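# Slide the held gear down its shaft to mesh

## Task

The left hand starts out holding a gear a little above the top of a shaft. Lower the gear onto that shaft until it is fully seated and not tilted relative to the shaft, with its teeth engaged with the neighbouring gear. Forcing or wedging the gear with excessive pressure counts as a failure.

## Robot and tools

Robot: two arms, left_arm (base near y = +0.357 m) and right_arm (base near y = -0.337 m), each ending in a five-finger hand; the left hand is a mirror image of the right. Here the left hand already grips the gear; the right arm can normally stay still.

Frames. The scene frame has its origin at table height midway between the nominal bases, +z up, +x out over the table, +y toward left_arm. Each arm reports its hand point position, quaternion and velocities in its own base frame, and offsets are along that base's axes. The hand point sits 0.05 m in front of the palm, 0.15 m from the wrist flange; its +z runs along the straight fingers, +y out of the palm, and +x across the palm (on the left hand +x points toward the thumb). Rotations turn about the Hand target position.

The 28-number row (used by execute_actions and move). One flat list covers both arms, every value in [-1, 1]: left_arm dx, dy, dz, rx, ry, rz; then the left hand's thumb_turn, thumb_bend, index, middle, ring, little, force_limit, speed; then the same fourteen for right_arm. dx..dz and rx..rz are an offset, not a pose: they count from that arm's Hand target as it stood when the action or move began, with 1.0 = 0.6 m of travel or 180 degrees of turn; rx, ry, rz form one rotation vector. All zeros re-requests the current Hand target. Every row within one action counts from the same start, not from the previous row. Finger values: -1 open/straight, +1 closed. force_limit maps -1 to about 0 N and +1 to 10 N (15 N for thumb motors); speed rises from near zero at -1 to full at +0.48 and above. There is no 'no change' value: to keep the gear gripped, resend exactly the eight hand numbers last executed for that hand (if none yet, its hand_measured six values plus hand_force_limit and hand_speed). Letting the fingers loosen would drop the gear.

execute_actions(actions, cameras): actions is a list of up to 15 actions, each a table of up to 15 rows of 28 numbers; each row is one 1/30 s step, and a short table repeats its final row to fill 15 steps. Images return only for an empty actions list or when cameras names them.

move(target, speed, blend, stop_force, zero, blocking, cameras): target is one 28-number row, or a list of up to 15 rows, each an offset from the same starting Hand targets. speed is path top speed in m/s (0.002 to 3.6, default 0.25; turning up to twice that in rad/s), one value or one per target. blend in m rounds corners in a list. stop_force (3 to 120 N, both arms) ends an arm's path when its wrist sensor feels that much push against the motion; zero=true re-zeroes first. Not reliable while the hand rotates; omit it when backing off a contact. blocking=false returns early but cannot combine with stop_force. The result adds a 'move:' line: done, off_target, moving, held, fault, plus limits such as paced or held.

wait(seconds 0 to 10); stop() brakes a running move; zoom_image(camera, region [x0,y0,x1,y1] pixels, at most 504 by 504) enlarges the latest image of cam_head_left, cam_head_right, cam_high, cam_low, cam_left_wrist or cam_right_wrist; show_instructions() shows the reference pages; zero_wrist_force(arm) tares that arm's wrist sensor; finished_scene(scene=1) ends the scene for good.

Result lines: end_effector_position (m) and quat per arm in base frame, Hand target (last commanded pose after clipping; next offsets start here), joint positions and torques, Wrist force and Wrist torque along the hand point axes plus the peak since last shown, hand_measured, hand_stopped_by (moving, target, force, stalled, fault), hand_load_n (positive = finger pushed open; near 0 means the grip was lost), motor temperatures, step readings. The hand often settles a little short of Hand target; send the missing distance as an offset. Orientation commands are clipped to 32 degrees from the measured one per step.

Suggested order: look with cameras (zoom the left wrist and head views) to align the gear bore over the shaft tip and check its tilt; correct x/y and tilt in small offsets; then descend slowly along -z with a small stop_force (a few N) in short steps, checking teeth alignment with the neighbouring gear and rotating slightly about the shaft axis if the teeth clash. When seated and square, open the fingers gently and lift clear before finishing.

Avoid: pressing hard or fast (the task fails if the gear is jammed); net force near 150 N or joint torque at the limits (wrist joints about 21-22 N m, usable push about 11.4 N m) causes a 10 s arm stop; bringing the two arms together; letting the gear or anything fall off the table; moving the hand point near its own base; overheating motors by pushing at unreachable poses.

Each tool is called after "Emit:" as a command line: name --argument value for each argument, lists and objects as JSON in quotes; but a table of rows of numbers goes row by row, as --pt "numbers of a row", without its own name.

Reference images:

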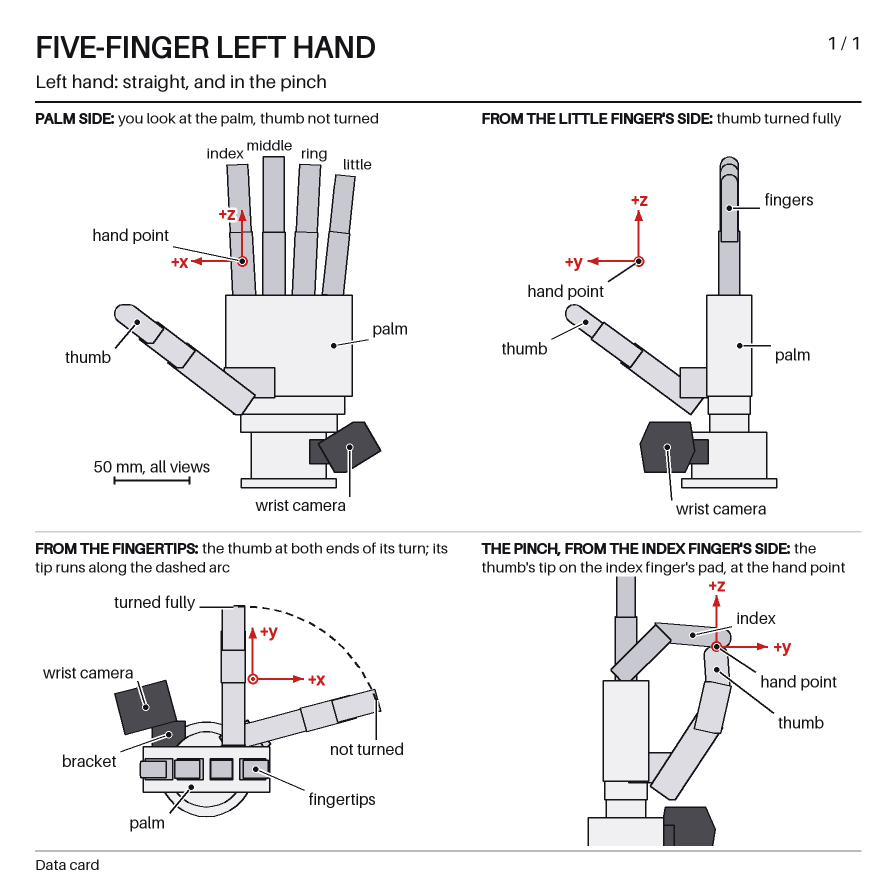

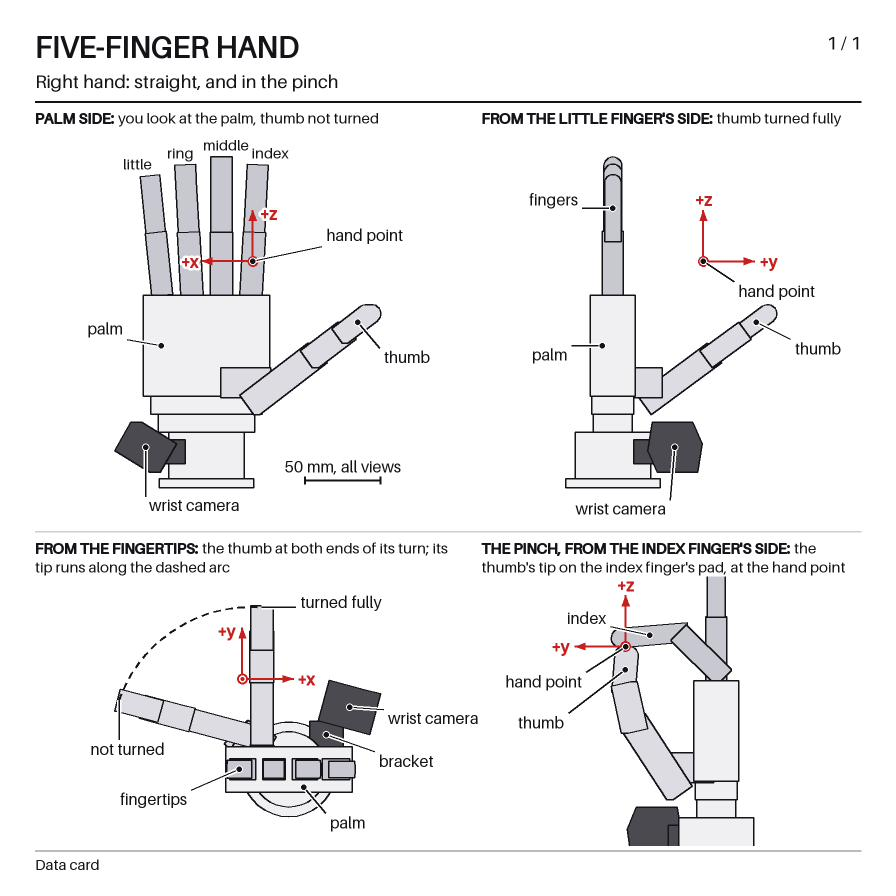

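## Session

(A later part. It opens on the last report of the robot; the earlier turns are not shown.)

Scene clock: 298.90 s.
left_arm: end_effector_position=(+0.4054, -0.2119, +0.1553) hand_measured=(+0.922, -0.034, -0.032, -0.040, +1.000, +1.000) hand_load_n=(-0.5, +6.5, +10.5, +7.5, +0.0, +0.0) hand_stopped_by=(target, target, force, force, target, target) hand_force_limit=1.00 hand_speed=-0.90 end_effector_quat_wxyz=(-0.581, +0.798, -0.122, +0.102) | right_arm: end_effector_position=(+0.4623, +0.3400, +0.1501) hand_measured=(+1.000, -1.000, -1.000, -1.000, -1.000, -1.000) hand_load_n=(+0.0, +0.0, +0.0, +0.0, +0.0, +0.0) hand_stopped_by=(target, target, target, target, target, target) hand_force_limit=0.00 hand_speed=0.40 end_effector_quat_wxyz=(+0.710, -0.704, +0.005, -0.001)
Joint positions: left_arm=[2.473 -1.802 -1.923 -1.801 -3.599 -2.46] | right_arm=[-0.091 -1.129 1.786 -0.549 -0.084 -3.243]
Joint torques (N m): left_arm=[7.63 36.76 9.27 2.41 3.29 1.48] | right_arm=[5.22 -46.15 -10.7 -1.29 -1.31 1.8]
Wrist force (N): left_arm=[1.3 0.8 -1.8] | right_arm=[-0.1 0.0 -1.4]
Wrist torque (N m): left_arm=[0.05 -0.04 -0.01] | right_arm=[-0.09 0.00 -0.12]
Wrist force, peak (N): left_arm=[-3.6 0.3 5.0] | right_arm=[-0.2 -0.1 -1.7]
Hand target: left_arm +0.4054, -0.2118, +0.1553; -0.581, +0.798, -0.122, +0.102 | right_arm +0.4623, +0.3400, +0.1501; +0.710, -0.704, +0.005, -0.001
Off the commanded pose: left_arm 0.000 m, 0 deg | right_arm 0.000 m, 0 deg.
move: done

Emit:
move --pt "0.0006 -0.0009 0 0 0 0 0.922 -0.032 -0.032 -0.040 1 1 1 -0.9 0 0 0 0 0 0 1 -1 -1 -1 -1 -1 0 0.4" --pt "0.0006 -0.0009 -0.013 0 0 0 0.922 -0.032 -0.032 -0.040 1 1 1 -0.9 0 0 0 0 0 0 1 -1 -1 -1 -1 -1 0 0.4" --speed 0.012 --stop_force 4 --cameras '["cam_left_wrist"]'

Emit:
zoom_image --camera "cam_left_wrist" --region '[235, 235, 295, 285]'

Scene clock: 305.70 s.
left_arm: end_effector_position=(+0.4058, -0.2123, +0.1542) hand_measured=(+0.922, -0.034, -0.032, -0.040, +1.000, +1.000) hand_load_n=(-0.5, +6.5, +10.5, +8.0, +0.0, +0.0) hand_stopped_by=(target, target, force, force, target, target) hand_force_limit=1.00 hand_speed=-0.90 end_effector_quat_wxyz=(-0.581, +0.798, -0.122, +0.102) | right_arm: end_effector_position=(+0.4623, +0.3400, +0.1501) hand_measured=(+1.000, -1.000, -1.000, -1.000, -1.000, -1.000) hand_load_n=(+0.0, +0.0, +0.0, -0.5, +0.0, +0.0) hand_stopped_by=(target, target, target, target, target, target) hand_force_limit=0.00 hand_speed=0.40 end_effector_quat_wxyz=(+0.710, -0.704, +0.005, -0.001)
Joint positions: left_arm=[2.473 -1.805 -1.922 -1.798 -3.599 -2.461] | right_arm=[-0.091 -1.129 1.786 -0.549 -0.084 -3.243]
Joint torques (N m): left_arm=[3.03 37.84 27.43 -0.37 2.09 1.49] | right_arm=[5.94 -45.7 -10.43 -1.25 -1.25 1.69]
Wrist force (N): left_arm=[0.4 0.6 -1.0] | right_arm=[-0.1 0.0 -1.6]
Wrist torque (N m): left_arm=[0.08 -0.01 0.00] | right_arm=[-0.08 0.00 -0.12]
Wrist force, peak (N): left_arm=[1.6 -6.5 -3.4] | right_arm=[0.2 0.1 -1.7]
Hand target: left_arm +0.4058, -0.2123, +0.1542; -0.581, +0.798, -0.122, +0.102 (not the last commanded pose) | right_arm +0.4623, +0.3400, +0.1501; +0.710, -0.704, +0.005, -0.001
Off the commanded pose: left_arm 0.007 m, 0 deg | right_arm 0.000 m, 0 deg.
move: contact (left_arm); path passed 1 of 2 targets
Images, in order (width x height): cam_left_wrist 616x616.

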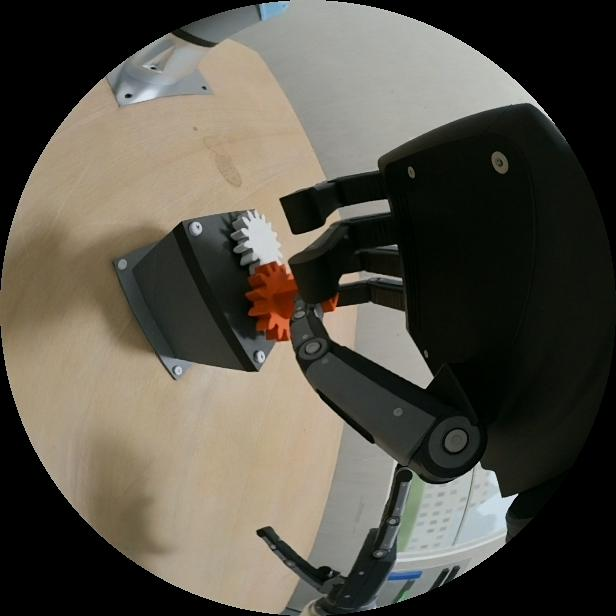

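Scaled by 8.400 from the camera's 616x616 image, which has a finer 880x880 frame.

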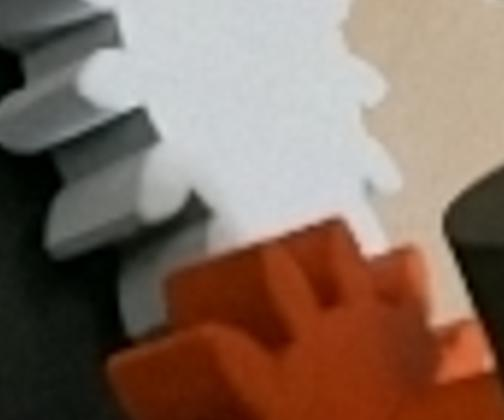

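Emit:
zoom_image --camera "cam_left_wrist" --region '[240, 260, 300, 345]'

Emit:
zoom_image --camera "cam_left_wrist" --region '[225, 205, 290, 275]'

Scaled by 5.929 from the camera's 616x616 image, which has a finer 880x880 frame.

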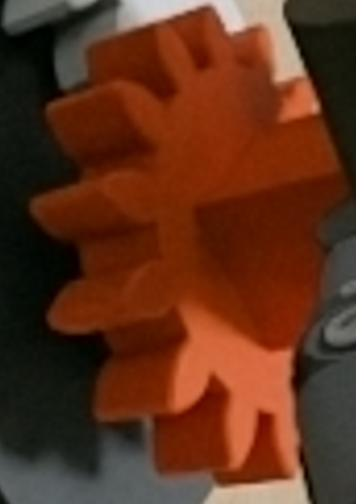

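Scaled by 7.200 from the camera's 616x616 image, which has a finer 880x880 frame.

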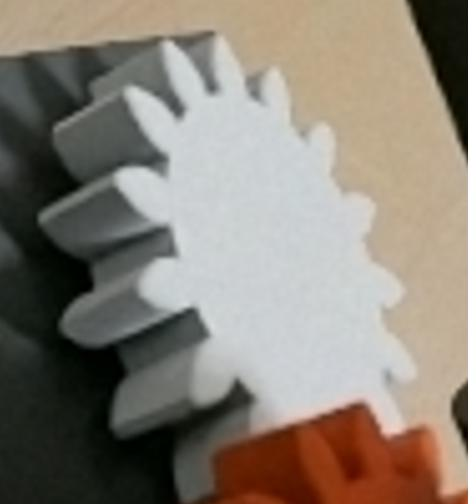

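Emit:
move --target '[-0.0009,-0.0009,0.0008,0,0,-0.024,0.922,-0.032,-0.032,-0.040,1,1,1,-0.9,0,0,0,0,0,0,1,-1,-1,-1,-1,-1,0,0.4]' --speed 0.05

Emit:
move --target '[0,0,-0.013,0,0,0,0.922,-0.032,-0.032,-0.040,1,1,1,-0.9,0,0,0,0,0,0,1,-1,-1,-1,-1,-1,0,0.4]' --speed 0.01 --stop_force 4 --cameras '["cam_left_wrist"]'

Emit:
zoom_image --camera "cam_left_wrist" --region '[240, 260, 300, 345]'

Emit:
zoom_image --camera "cam_left_wrist" --region '[225, 205, 290, 275]'

Scene clock: 351.67 s.
left_arm: end_effector_position=(+0.4053, -0.2128, +0.1547) hand_measured=(+0.922, -0.034, -0.032, -0.040, +1.000, +1.000) hand_load_n=(-0.5, +6.5, +10.5, +8.0, +0.0, +0.0) hand_stopped_by=(target, target, force, force, target, target) hand_force_limit=1.00 hand_speed=-0.90 end_effector_quat_wxyz=(-0.577, +0.793, -0.152, +0.124) | right_arm: end_effector_position=(+0.4623, +0.3400, +0.1501) hand_measured=(+1.000, -1.000, -1.000, -1.000, -1.000, -1.000) hand_load_n=(+0.0, +0.0, +0.0, +0.0, -0.5, +0.0) hand_stopped_by=(target, target, target, target, target, target) hand_force_limit=0.00 hand_speed=0.40 end_effector_quat_wxyz=(+0.710, -0.704, +0.005, -0.001)
Joint positions: left_arm=[2.466 -1.767 -1.993 -1.659 -3.552 -2.344] | right_arm=[-0.091 -1.129 1.786 -0.549 -0.084 -3.243]
Joint torques (N m): left_arm=[-6.2 35.48 7.04 3.33 3.84 1.82] | right_arm=[6.56 -45.42 -11.16 -1.22 -1.16 1.79]
Wrist force (N): left_arm=[-0.9 0.2 -1.0] | right_arm=[0.0 0.0 -1.5]
Wrist torque (N m): left_arm=[0.00 -0.03 -0.03] | right_arm=[-0.08 -0.02 -0.11]
Wrist force, peak (N): left_arm=[0.6 0.9 -1.2] | right_arm=[-0.1 0.1 -1.7]
Hand target: left_arm +0.4053, -0.2128, +0.1547; -0.577, +0.793, -0.152, +0.124 | right_arm +0.4623, +0.3400, +0.1501; +0.710, -0.704, +0.005, -0.001
Off the commanded pose: left_arm 0.000 m, 0 deg | right_arm 0.000 m, 0 deg.
move: done

Scene clock: 353.37 s.
left_arm: end_effector_position=(+0.4053, -0.2128, +0.1469) hand_measured=(+0.922, -0.034, -0.032, -0.040, +1.000, +1.000) hand_load_n=(-0.5, +5.5, +9.5, +7.0, +0.0, +0.0) hand_stopped_by=(target, target, force, force, target, target) hand_force_limit=1.00 hand_speed=-0.90 end_effector_quat_wxyz=(-0.577, +0.793, -0.152, +0.124) | right_arm: end_effector_position=(+0.4623, +0.3400, +0.1501) hand_measured=(+1.000, -1.000, -1.000, -1.000, -1.000, -1.000) hand_load_n=(-0.5, +0.0, +0.0, +0.0, +0.0, +0.0) hand_stopped_by=(target, target, target, target, target, target) hand_force_limit=0.00 hand_speed=0.40 end_effector_quat_wxyz=(+0.710, -0.704, +0.005, -0.001)
Joint positions: left_arm=[2.466 -1.779 -2.003 -1.637 -3.552 -2.343] | right_arm=[-0.091 -1.129 1.786 -0.549 -0.084 -3.243]
Joint torques (N m): left_arm=[3.17 18.11 6.95 2.54 3.91 2.05] | right_arm=[5.71 -46.01 -10.64 -1.18 -1.2 1.66]
Wrist force (N): left_arm=[0.1 0.6 -6.4] | right_arm=[-0.1 -0.2 -1.5]
Wrist torque (N m): left_arm=[-0.08 -0.06 -0.07] | right_arm=[-0.11 0.01 -0.13]
Wrist force, peak (N): left_arm=[0.1 0.5 -6.6] | right_arm=[0.2 0.0 -1.7]
Hand target: left_arm +0.4053, -0.2128, +0.1469; -0.577, +0.793, -0.152, +0.124 | right_arm +0.4623, +0.3400, +0.1501; +0.710, -0.704, +0.005, -0.001
Off the commanded pose: left_arm 0.000 m, 0 deg | right_arm 0.000 m, 0 deg.
move: done
Images, in order (width x height): cam_left_wrist 616x616.

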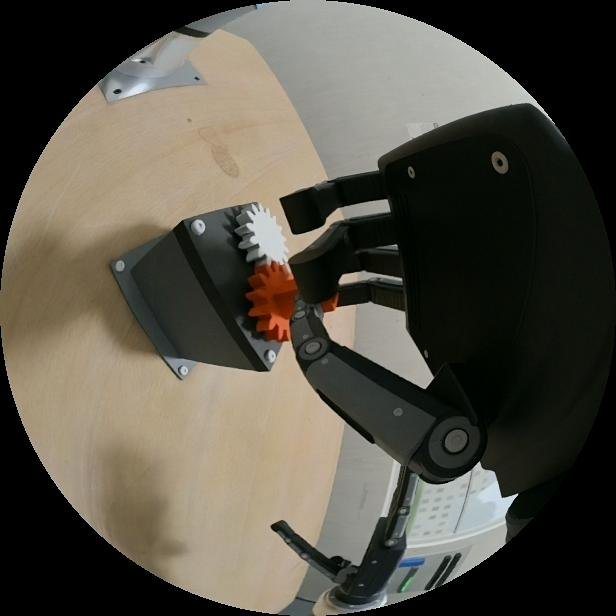

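Scaled by 5.929 from the camera's 616x616 image, which has a finer 880x880 frame.

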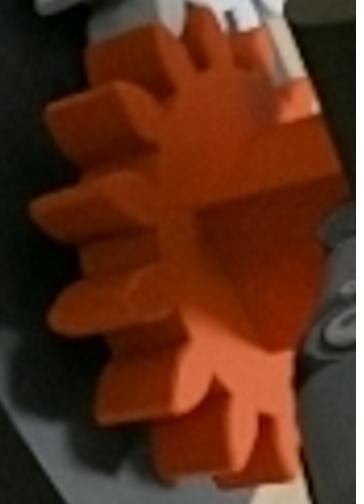

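Scaled by 7.200 from the camera's 616x616 image, which has a finer 880x880 frame.

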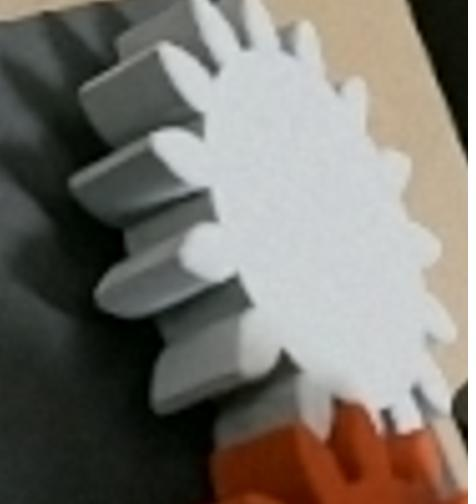

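Emit:
move --target '[-0.0009,-0.0021,0,0,0,0,0.922,-0.032,-0.032,-0.040,1,1,1,-0.9,0,0,0,0,0,0,1,-1,-1,-1,-1,-1,0,0.4]' --speed 0.02 --cameras '["cam_right_wrist","cam_low","cam_high"]'

Emit:
zoom_image --camera "cam_right_wrist" --region '[285, 285, 335, 345]'

Emit:
zoom_image --camera "cam_low" --region '[325, 215, 355, 240]'

Scene clock: 358.13 s.
left_arm: end_effector_position=(+0.4048, -0.2140, +0.1469) hand_measured=(+0.922, -0.034, -0.032, -0.040, +1.000, +1.000) hand_load_n=(+0.0, +7.5, +12.5, +9.5, +0.0, +0.0) hand_stopped_by=(target, target, force, force, target, target) hand_force_limit=1.00 hand_speed=-0.90 end_effector_quat_wxyz=(-0.577, +0.793, -0.152, +0.124) | right_arm: end_effector_position=(+0.4623, +0.3400, +0.1501) hand_measured=(+1.000, -1.000, -1.000, -1.000, -1.000, -1.000) hand_load_n=(+0.0, +0.0, +0.0, +0.0, +0.0, +0.0) hand_stopped_by=(target, target, target, target, target, target) hand_force_limit=0.00 hand_speed=0.40 end_effector_quat_wxyz=(+0.710, -0.704, +0.005, -0.001)
Joint positions: left_arm=[2.463 -1.78 -2 -1.643 -3.553 -2.348] | right_arm=[-0.091 -1.129 1.786 -0.549 -0.084 -3.243]
Joint torques (N m): left_arm=[-9.74 20.18 27.87 0.06 -1.44 -1.32] | right_arm=[6.84 -45.97 -10.99 -1.34 -1.2 1.64]
Wrist force (N): left_arm=[1.5 -0.8 6.7] | right_arm=[-0.1 0.0 -1.5]
Wrist torque (N m): left_arm=[0.04 0.09 -0.06] | right_arm=[-0.07 0.01 -0.12]
Wrist force, peak (N): left_arm=[1.5 -0.8 6.7] | right_arm=[0.0 -0.3 -1.7]
Hand target: left_arm +0.4047, -0.2141, +0.1469; -0.577, +0.793, -0.152, +0.124 | right_arm +0.4623, +0.3400, +0.1501; +0.710, -0.704, +0.005, -0.001
Off the commanded pose: left_arm 0.000 m, 0 deg | right_arm 0.000 m, 0 deg.
move: done
Images, in order (width x height): cam_high 672x504, cam_low 672x504, cam_right_wrist 616x616.

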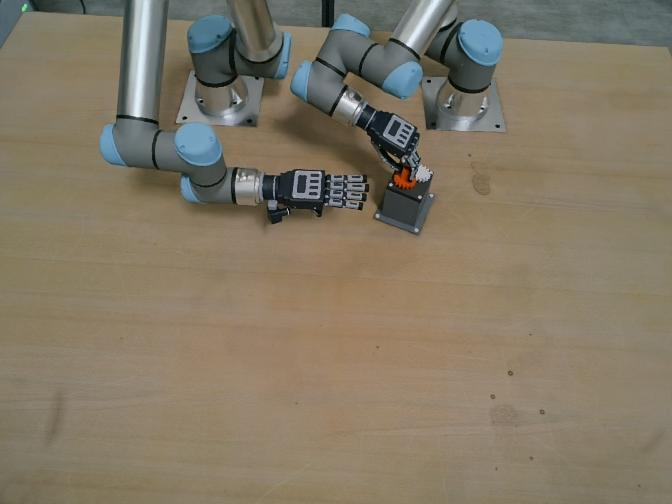

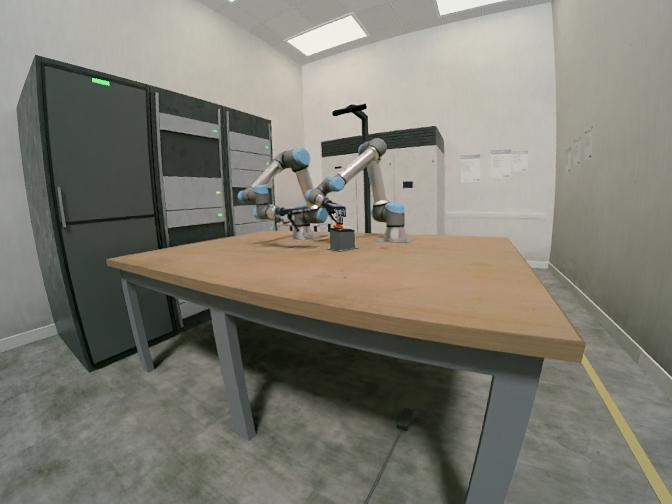

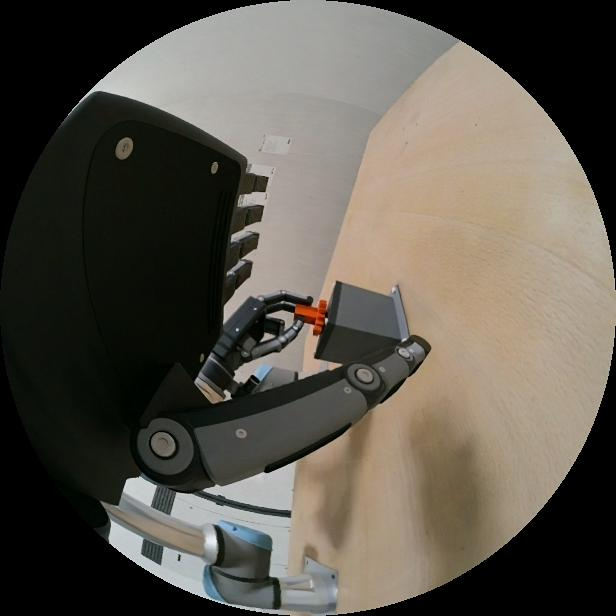

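Scaled by 8.400 from the camera's 616x616 image, which has a finer 880x880 frame.

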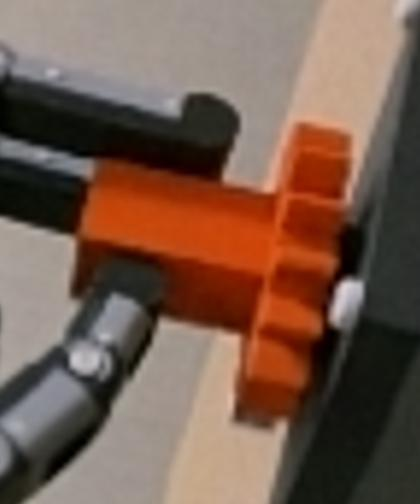

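Scaled by 16.800 from the camera's 672x504 image, which has a finer 960x720 frame.

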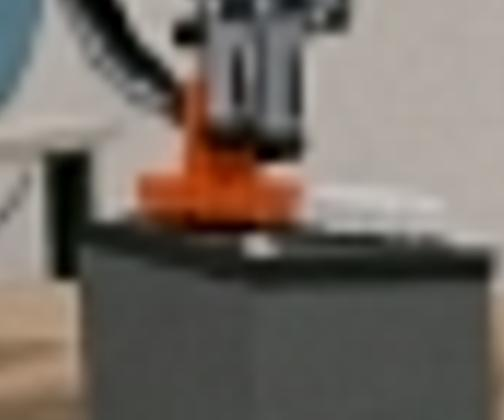

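Emit:
move --target '[0.001,0.0008,0,0,0,0,0.922,-0.032,-0.032,-0.040,1,1,1,-0.9,0,0,0,0,0,0,1,-1,-1,-1,-1,-1,0,0.4]' --speed 0.02

Emit:
move --target '[0,0,-0.01,0,0,0,0.922,-0.032,-0.032,-0.040,1,1,1,-0.9,0,0,0,0,0,0,1,-1,-1,-1,-1,-1,0,0.4]' --speed 0.008 --stop_force 5 --cameras '["cam_right_wrist","cam_left_wrist","cam_low"]'

Emit:
zoom_image --camera "cam_right_wrist" --region '[285, 285, 335, 345]'

Emit:
zoom_image --camera "cam_left_wrist" --region '[225, 230, 305, 345]'

Scene clock: 368.10 s.
left_arm: end_effector_position=(+0.4053, -0.2136, +0.1469) hand_measured=(+0.922, -0.034, -0.032, -0.040, +1.000, +1.000) hand_load_n=(-0.5, +7.0, +11.0, +8.0, +0.0, +0.0) hand_stopped_by=(target, target, force, force, target, target) hand_force_limit=1.00 hand_speed=-0.90 end_effector_quat_wxyz=(-0.577, +0.793, -0.152, +0.124) | right_arm: end_effector_position=(+0.4623, +0.3400, +0.1501) hand_measured=(+1.000, -1.000, -1.000, -1.000, -1.000, -1.000) hand_load_n=(+0.0, +0.0, +0.0, +0.0, +0.0, +0.0) hand_stopped_by=(target, target, target, target, target, target) hand_force_limit=0.00 hand_speed=0.40 end_effector_quat_wxyz=(+0.710, -0.704, +0.005, -0.001)
Joint positions: left_arm=[2.464 -1.78 -2 -1.64 -3.553 -2.345] | right_arm=[-0.091 -1.129 1.786 -0.549 -0.084 -3.243]
Joint torques (N m): left_arm=[5.93 33.98 8.03 3.07 3.46 1.54] | right_arm=[5.9 -45.32 -11.04 -1.22 -1.11 1.66]
Wrist force (N): left_arm=[0.0 0.4 -0.4] | right_arm=[0.0 0.1 -1.4]
Wrist torque (N m): left_arm=[0.04 0.00 -0.07] | right_arm=[-0.07 -0.02 -0.12]
Wrist force, peak (N): left_arm=[1.9 -0.7 9.7] | right_arm=[0.0 0.0 -1.8]
Hand target: left_arm +0.4053, -0.2136, +0.1469; -0.577, +0.793, -0.152, +0.124 | right_arm +0.4623, +0.3400, +0.1501; +0.710, -0.704, +0.005, -0.001
Off the commanded pose: left_arm 0.000 m, 0 deg | right_arm 0.000 m, 0 deg.
move: done

Scene clock: 369.43 s.
left_arm: end_effector_position=(+0.4053, -0.2136, +0.1456) hand_measured=(+0.922, -0.034, -0.032, -0.040, +1.000, +1.000) hand_load_n=(+0.0, +6.0, +11.0, +8.0, +0.0, +0.0) hand_stopped_by=(target, target, force, force, target, target) hand_force_limit=1.00 hand_speed=-0.90 end_effector_quat_wxyz=(-0.577, +0.793, -0.152, +0.124) | right_arm: end_effector_position=(+0.4623, +0.3400, +0.1501) hand_measured=(+1.000, -1.000, -1.000, -1.000, -1.000, -1.000) hand_load_n=(+0.0, +0.0, +0.0, +0.0, +0.0, +0.0) hand_stopped_by=(target, target, target, target, target, target) hand_force_limit=0.00 hand_speed=0.40 end_effector_quat_wxyz=(+0.710, -0.704, +0.005, -0.001)
Joint positions: left_arm=[2.464 -1.782 -2.002 -1.637 -3.552 -2.345] | right_arm=[-0.091 -1.129 1.786 -0.549 -0.084 -3.243]
Joint torques (N m): left_arm=[2.73 34.37 26.12 -0.1 -1 1.36] | right_arm=[5.58 -45.94 -11.07 -1.23 -1.08 1.7]
Wrist force (N): left_arm=[0.1 -3.7 -1.7] | right_arm=[0.0 0.2 -1.4]
Wrist torque (N m): left_arm=[-0.12 -0.03 0.00] | right_arm=[-0.06 -0.01 -0.11]
Wrist force, peak (N): left_arm=[-1.1 -10.8 -1.6] | right_arm=[0.0 -0.1 -1.6]
Hand target: left_arm +0.4053, -0.2136, +0.1456; -0.577, +0.793, -0.152, +0.124 (not the last commanded pose) | right_arm +0.4623, +0.3400, +0.1501; +0.710, -0.704, +0.005, -0.001
Off the commanded pose: left_arm 0.005 m, 0 deg | right_arm 0.000 m, 0 deg.
move: contact (left_arm)
Images, in order (width x height): cam_low 672x504, cam_left_wrist 616x616, cam_right_wrist 616x616.

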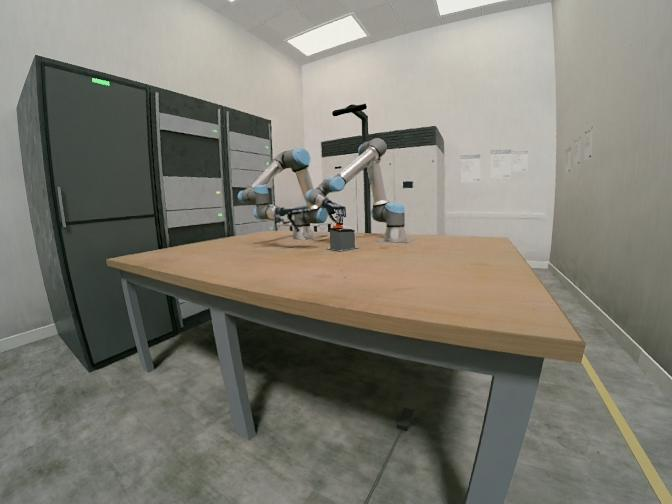

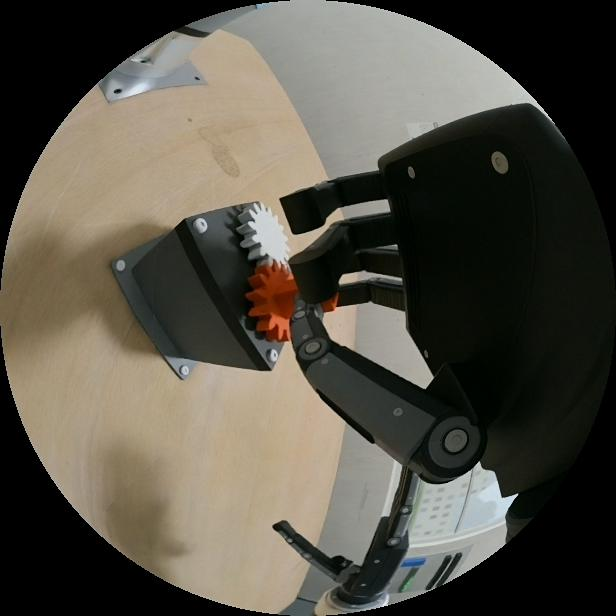

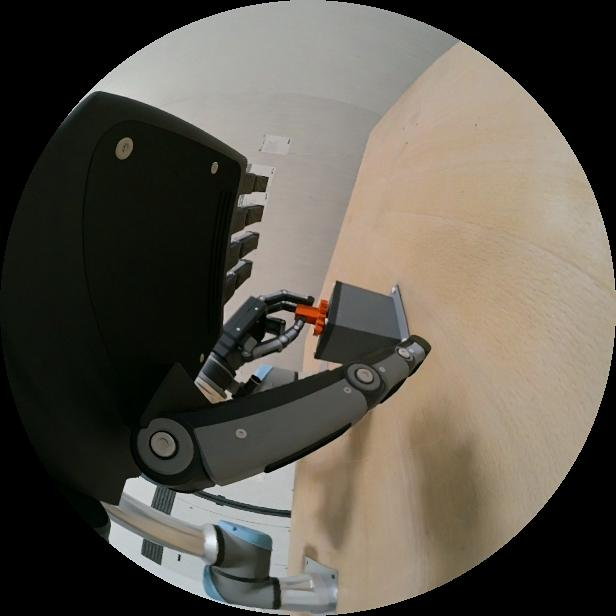

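Scaled by 8.400 from the camera's 616x616 image, which has a finer 880x880 frame.

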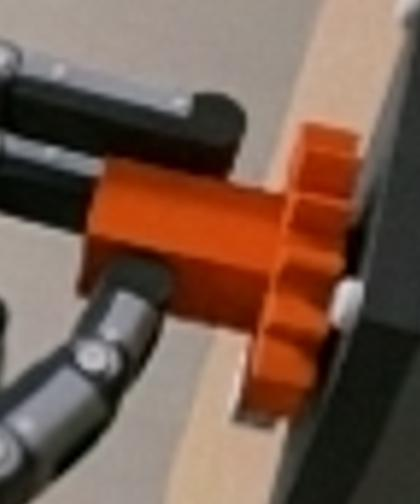

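Scaled by 4.383 from the camera's 616x616 image, which has a finer 880x880 frame.

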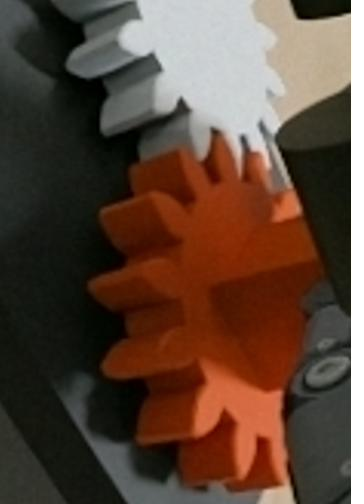

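Emit:
move --target '[0,0,-0.006,0,0,0,0.922,-0.032,-0.032,-0.040,1,1,1,-0.9,0,0,0,0,0,0,1,-1,-1,-1,-1,-1,0,0.4]' --speed 0.004 --stop_force 6 --cameras '["cam_right_wrist","cam_left_wrist"]'

Emit:
zoom_image --camera "cam_right_wrist" --region '[285, 285, 335, 345]'

Scene clock: 376.40 s.
left_arm: end_effector_position=(+0.4054, -0.2136, +0.1455) hand_measured=(+0.922, -0.034, -0.032, -0.040, +1.000, +1.000) hand_load_n=(-0.5, +5.0, +10.5, +8.5, +0.0, +0.0) hand_stopped_by=(target, target, force, force, target, target) hand_force_limit=1.00 hand_speed=-0.90 end_effector_quat_wxyz=(-0.577, +0.793, -0.152, +0.124) | right_arm: end_effector_position=(+0.4623, +0.3400, +0.1501) hand_measured=(+1.000, -1.000, -1.000, -1.000, -1.000, -1.000) hand_load_n=(+0.0, +0.0, +0.0, +0.0, +0.0, +0.0) hand_stopped_by=(target, target, target, target, target, target) hand_force_limit=0.00 hand_speed=0.40 end_effector_quat_wxyz=(+0.710, -0.704, +0.005, -0.001)
Joint positions: left_arm=[2.464 -1.782 -2.002 -1.636 -3.552 -2.345] | right_arm=[-0.091 -1.129 1.786 -0.549 -0.084 -3.243]
Joint torques (N m): left_arm=[-1.6 33.63 25.48 0.07 1.61 1.01] | right_arm=[6.05 -45.94 -11.12 -1.15 -1.05 1.56]
Wrist force (N): left_arm=[-0.6 -7.1 -2.2] | right_arm=[0.1 0.2 -1.4]
Wrist torque (N m): left_arm=[-0.22 -0.09 0.10] | right_arm=[-0.05 -0.03 -0.10]
Wrist force, peak (N): left_arm=[-1.3 -11.7 -1.8] | right_arm=[0.1 -0.1 -1.7]
Hand target: left_arm +0.4054, -0.2136, +0.1455; -0.577, +0.793, -0.152, +0.124 (not the last commanded pose) | right_arm +0.4623, +0.3400, +0.1501; +0.710, -0.704, +0.005, -0.001
Off the commanded pose: left_arm 0.003 m, 0 deg | right_arm 0.000 m, 0 deg.
move: contact (left_arm)
Images, in order (width x height): cam_left_wrist 616x616, cam_right_wrist 616x616.

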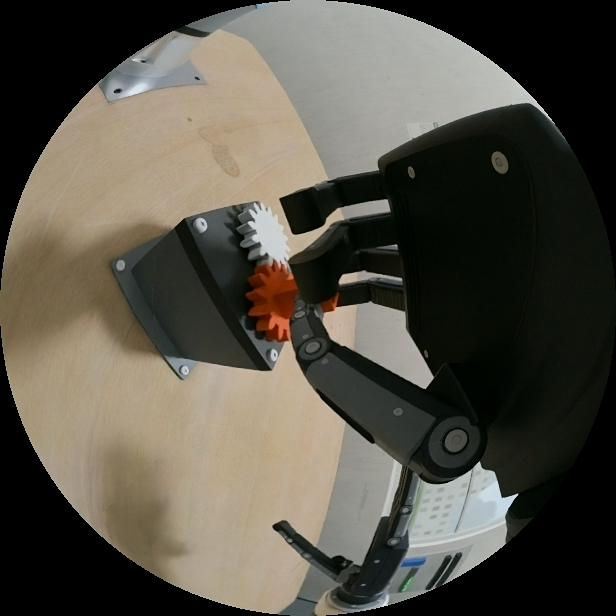

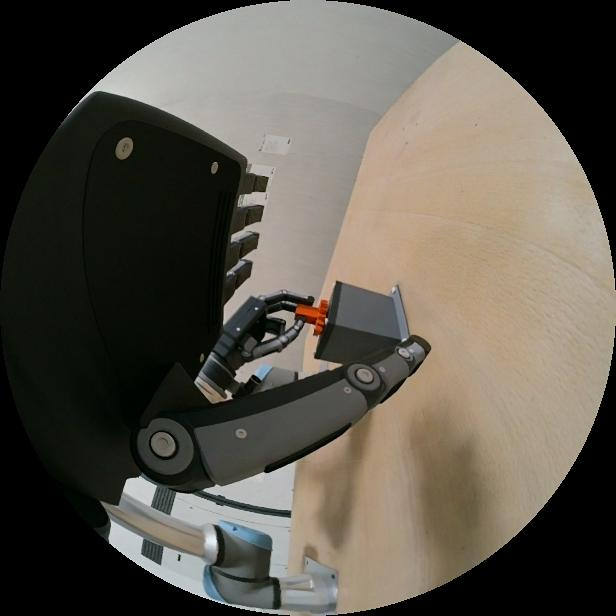

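Scaled by 8.400 from the camera's 616x616 image, which has a finer 880x880 frame.

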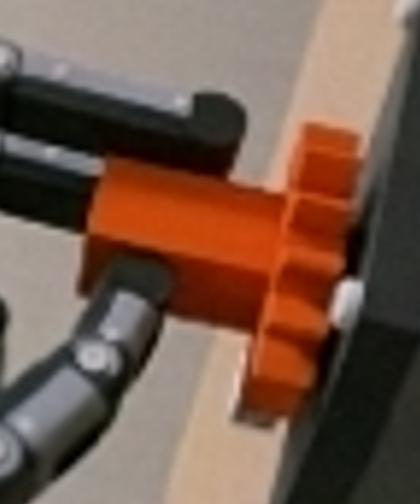

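Emit:
move --target '[0,0,0.0002,0,0,0,0.922,-0.034,-0.25,-0.25,1,1,1,-0.8,0,0,0,0,0,0,1,-1,-1,-1,-1,-1,0,0.4]' --speed 0.01 --cameras '["cam_right_wrist","cam_left_wrist"]'

Emit:
zoom_image --camera "cam_right_wrist" --region '[275, 285, 335, 345]'

Scene clock: 389.93 s.
left_arm: end_effector_position=(+0.4054, -0.2136, +0.1456) hand_measured=(+0.922, -0.034, -0.250, -0.250, +1.000, +1.000) hand_load_n=(+0.0, +0.0, +0.0, +0.0, +0.0, +0.0) hand_stopped_by=(target, target, target, target, target, target) hand_force_limit=1.00 hand_speed=-0.80 end_effector_quat_wxyz=(-0.577, +0.793, -0.152, +0.124) | right_arm: end_effector_position=(+0.4623, +0.3400, +0.1501) hand_measured=(+1.000, -1.000, -1.000, -1.000, -1.000, -1.000) hand_load_n=(+0.0, +0.5, +0.0, +0.0, +0.0, +0.0) hand_stopped_by=(target, target, target, target, target, target) hand_force_limit=0.00 hand_speed=0.40 end_effector_quat_wxyz=(+0.710, -0.704, +0.005, -0.001)
Joint positions: left_arm=[2.464 -1.782 -2.002 -1.636 -3.552 -2.345] | right_arm=[-0.091 -1.129 1.786 -0.549 -0.084 -3.243]
Joint torques (N m): left_arm=[-0.76 36.17 27.26 0.01 1.58 1.02] | right_arm=[5.87 -45.55 -11.26 -1.13 -0.98 1.54]
Wrist force (N): left_arm=[0.1 0.4 -0.7] | right_arm=[0.0 -0.2 -1.5]
Wrist torque (N m): left_arm=[0.08 -0.01 -0.07] | right_arm=[-0.10 -0.01 -0.12]
Wrist force, peak (N): left_arm=[-1.0 -7.3 -2.3] | right_arm=[0.1 -0.1 -1.7]
Hand target: left_arm +0.4054, -0.2136, +0.1456; -0.577, +0.793, -0.152, +0.124 | right_arm +0.4623, +0.3400, +0.1501; +0.710, -0.704, +0.005, -0.001
Off the commanded pose: left_arm 0.000 m, 0 deg | right_arm 0.000 m, 0 deg.
move: done
Images, in order (width x height): cam_left_wrist 616x616, cam_right_wrist 616x616.

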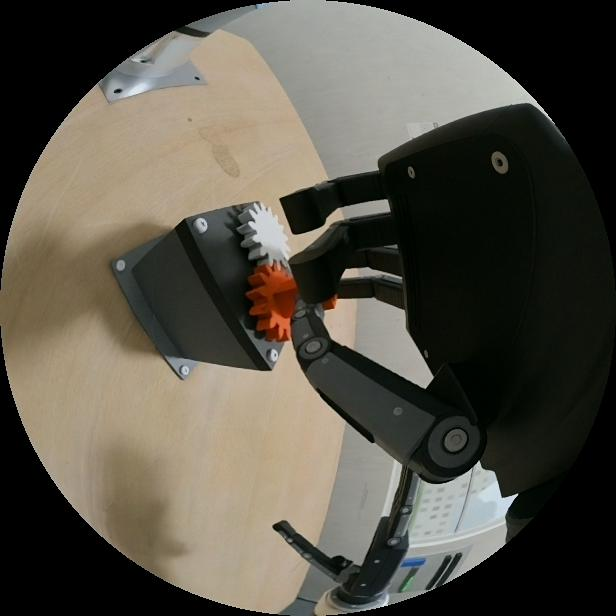

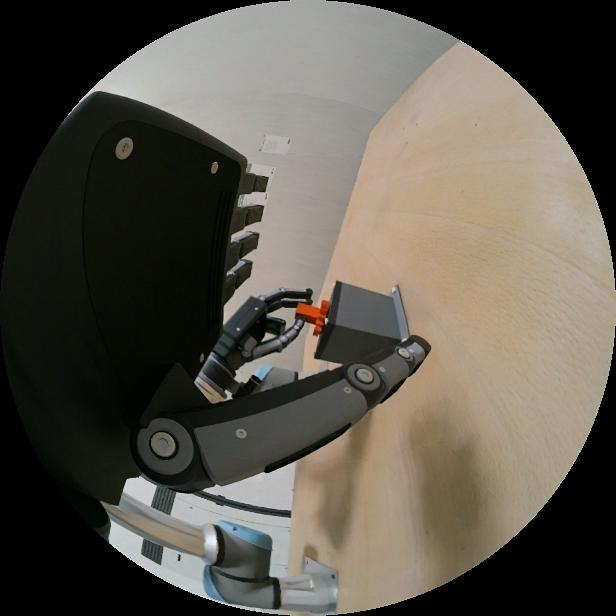

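Scaled by 8.400 from the camera's 616x616 image, which has a finer 880x880 frame.

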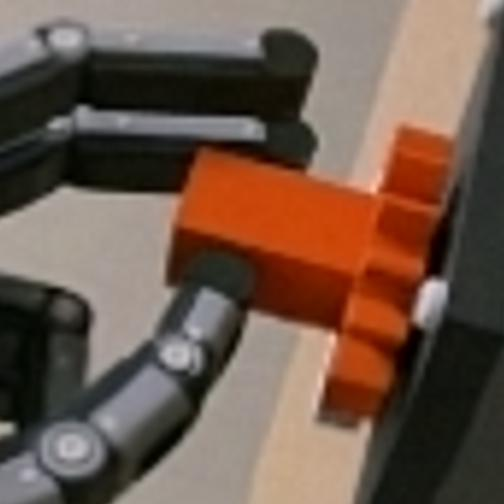

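Emit:
move --pt "0 0 0 0 0 0 0.922 -0.034 -0.9 -0.9 1 1 1 -0.3 0 0 0 0 0 0 1 -1 -1 -1 -1 -1 0 0.4" --pt "-0.0097 -0.023 0.003 0 0 0 0.922 -0.034 -0.9 -0.9 1 1 1 -0.3 0 0 0 0 0 0 1 -1 -1 -1 -1 -1 0 0.4" --pt "-0.03 -0.07 0.15 0 0 0 0.922 -0.034 -0.9 -0.9 1 1 1 -0.3 0 0 0 0 0 0 1 -1 -1 -1 -1 -1 0 0.4" --speed '[0.05,0.05,0.15]' --blend '[0,0.003,0]' --cameras '["all"]'

Emit:
zoom_image --camera "cam_right_wrist" --region '[285, 285, 335, 345]'

Emit:
zoom_image --camera "cam_high" --region '[385, 155, 445, 215]'

Emit:
zoom_image --camera "cam_low" --region '[325, 215, 355, 240]'

Scene clock: 397.77 s.
left_arm: end_effector_position=(+0.3874, -0.2556, +0.2356) hand_measured=(+0.922, -0.034, -0.900, -0.900, +1.000, +1.000) hand_load_n=(+0.0, +0.0, +0.0, +0.0, +0.0, +0.0) hand_stopped_by=(target, target, target, target, target, target) hand_force_limit=1.00 hand_speed=-0.30 end_effector_quat_wxyz=(-0.577, +0.793, -0.152, +0.124) | right_arm: end_effector_position=(+0.4623, +0.3400, +0.1501) hand_measured=(+1.000, -1.000, -1.000, -1.000, -1.000, -1.000) hand_load_n=(+0.0, +0.0, -0.5, +0.0, +0.0, +0.0) hand_stopped_by=(target, target, target, target, target, target) hand_force_limit=0.00 hand_speed=0.40 end_effector_quat_wxyz=(+0.710, -0.704, +0.005, -0.001)
Joint positions: left_arm=[2.376 -1.74 -1.764 -2.05 -3.614 -2.493] | right_arm=[-0.091 -1.129 1.786 -0.549 -0.084 -3.243]
Joint torques (N m): left_arm=[-6.97 19.02 29.77 -0.32 -0.92 -1.89] | right_arm=[6.34 -46.06 -11.44 -1.14 -1.02 1.5]
Wrist force (N): left_arm=[0.2 0.4 -0.2] | right_arm=[0.0 -0.1 -1.5]
Wrist torque (N m): left_arm=[0.05 -0.01 0.02] | right_arm=[-0.09 0.00 -0.12]
Wrist force, peak (N): left_arm=[0.1 1.4 0.3] | right_arm=[0.1 -0.1 -1.7]
Hand target: left_arm +0.3874, -0.2556, +0.2356; -0.577, +0.793, -0.152, +0.124 | right_arm +0.4623, +0.3400, +0.1501; +0.710, -0.704, +0.005, -0.001
Off the commanded pose: left_arm 0.000 m, 0 deg | right_arm 0.000 m, 0 deg.
move: done

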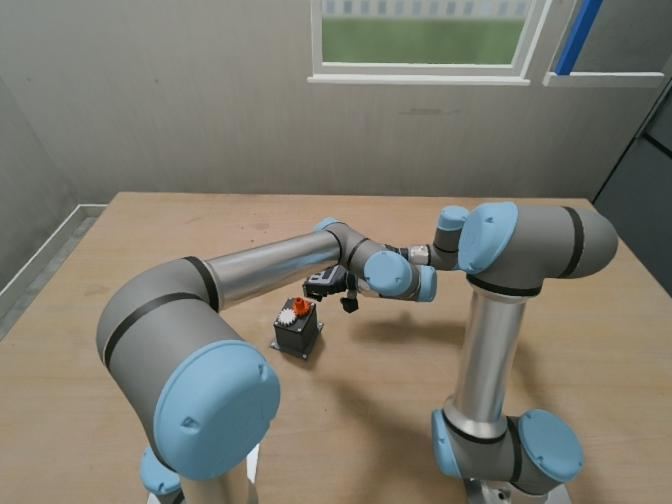

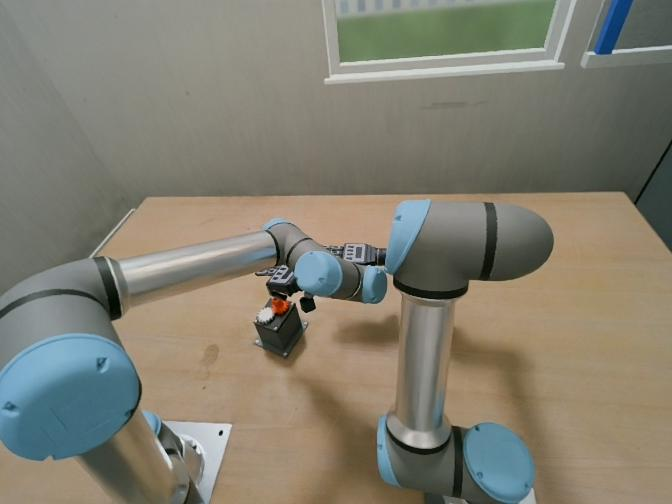

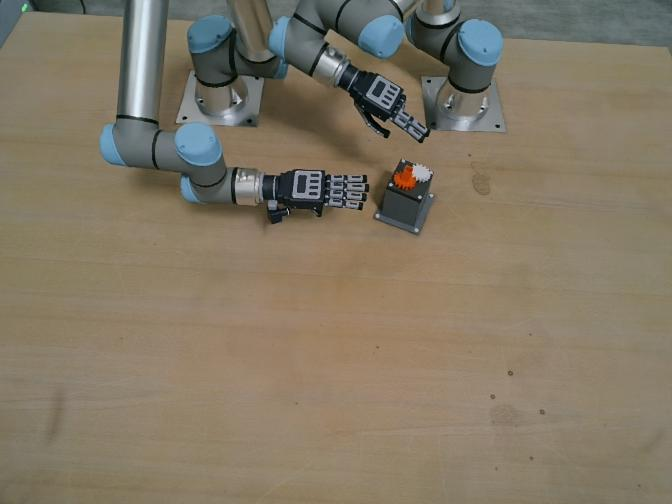

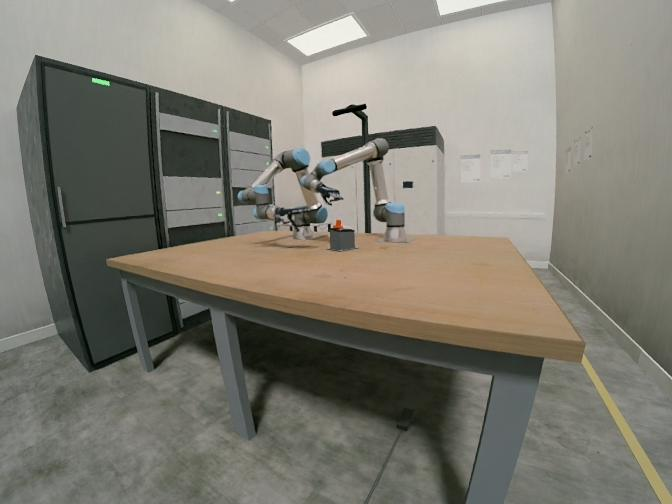

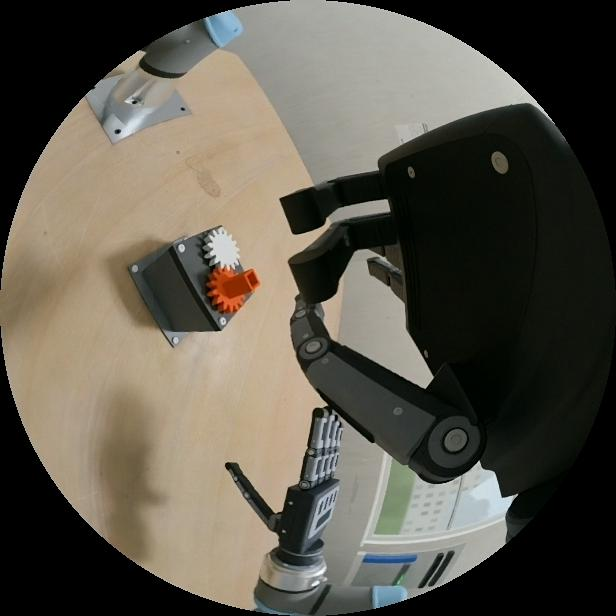

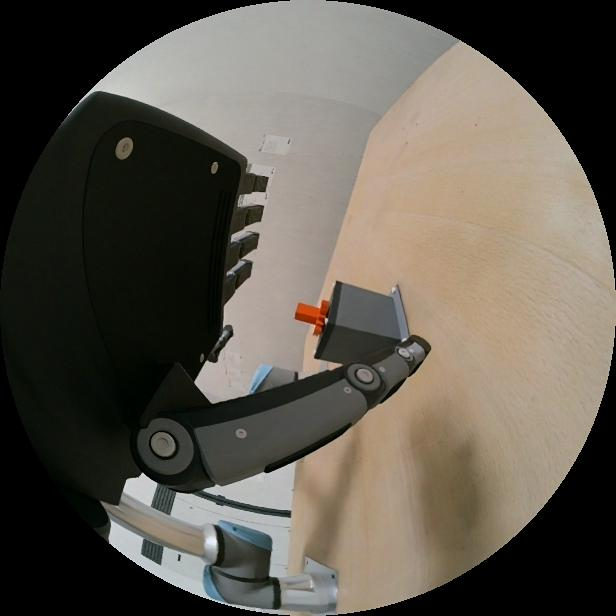

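Scaled by 8.400 from the camera's 616x616 image, which has a finer 880x880 frame.

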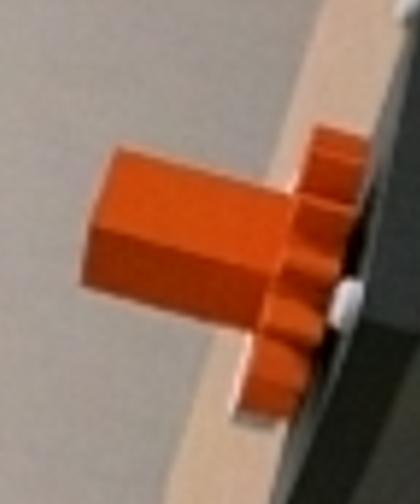

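Scaled by 8.400 from the camera's 672x504 image, which has a finer 960x720 frame.

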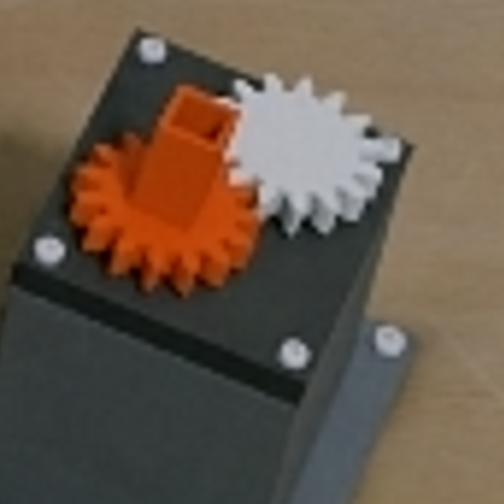

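Scaled by 16.800 from the camera's 672x504 image, which has a finer 960x720 frame.

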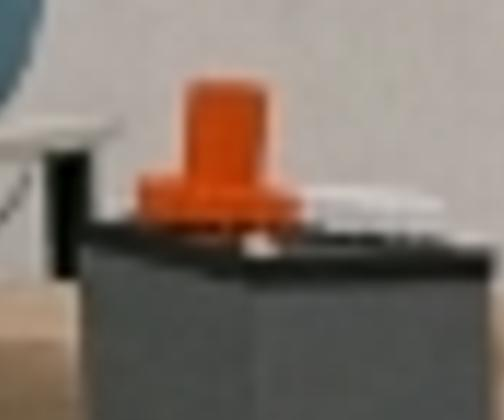

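Emit:
zoom_image --camera "cam_right_wrist" --region '[305, 293, 335, 343]'

Emit:
zoom_image --camera "cam_left_wrist" --region '[195, 220, 275, 320]'

Emit:
zoom_image --camera "cam_head_left" --region '[265, 285, 335, 365]'

Scaled by 10.080 from the camera's 616x616 image, which has a finer 880x880 frame.

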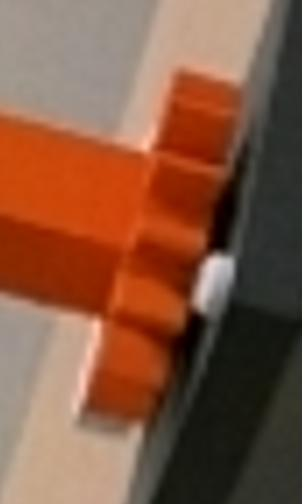

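Scaled by 5.040 from the camera's 616x616 image, which has a finer 880x880 frame.

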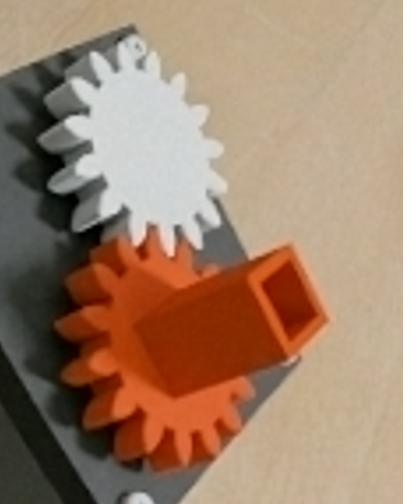

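Scaled by 6.300 from the camera's 672x504 image, which has a finer 960x720 frame.

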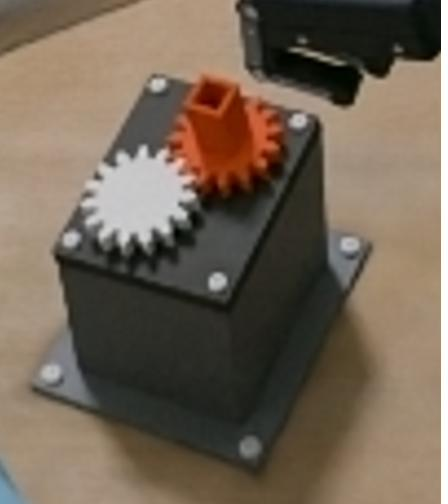

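Emit:
finished_scene

The scene is finished: the task was done.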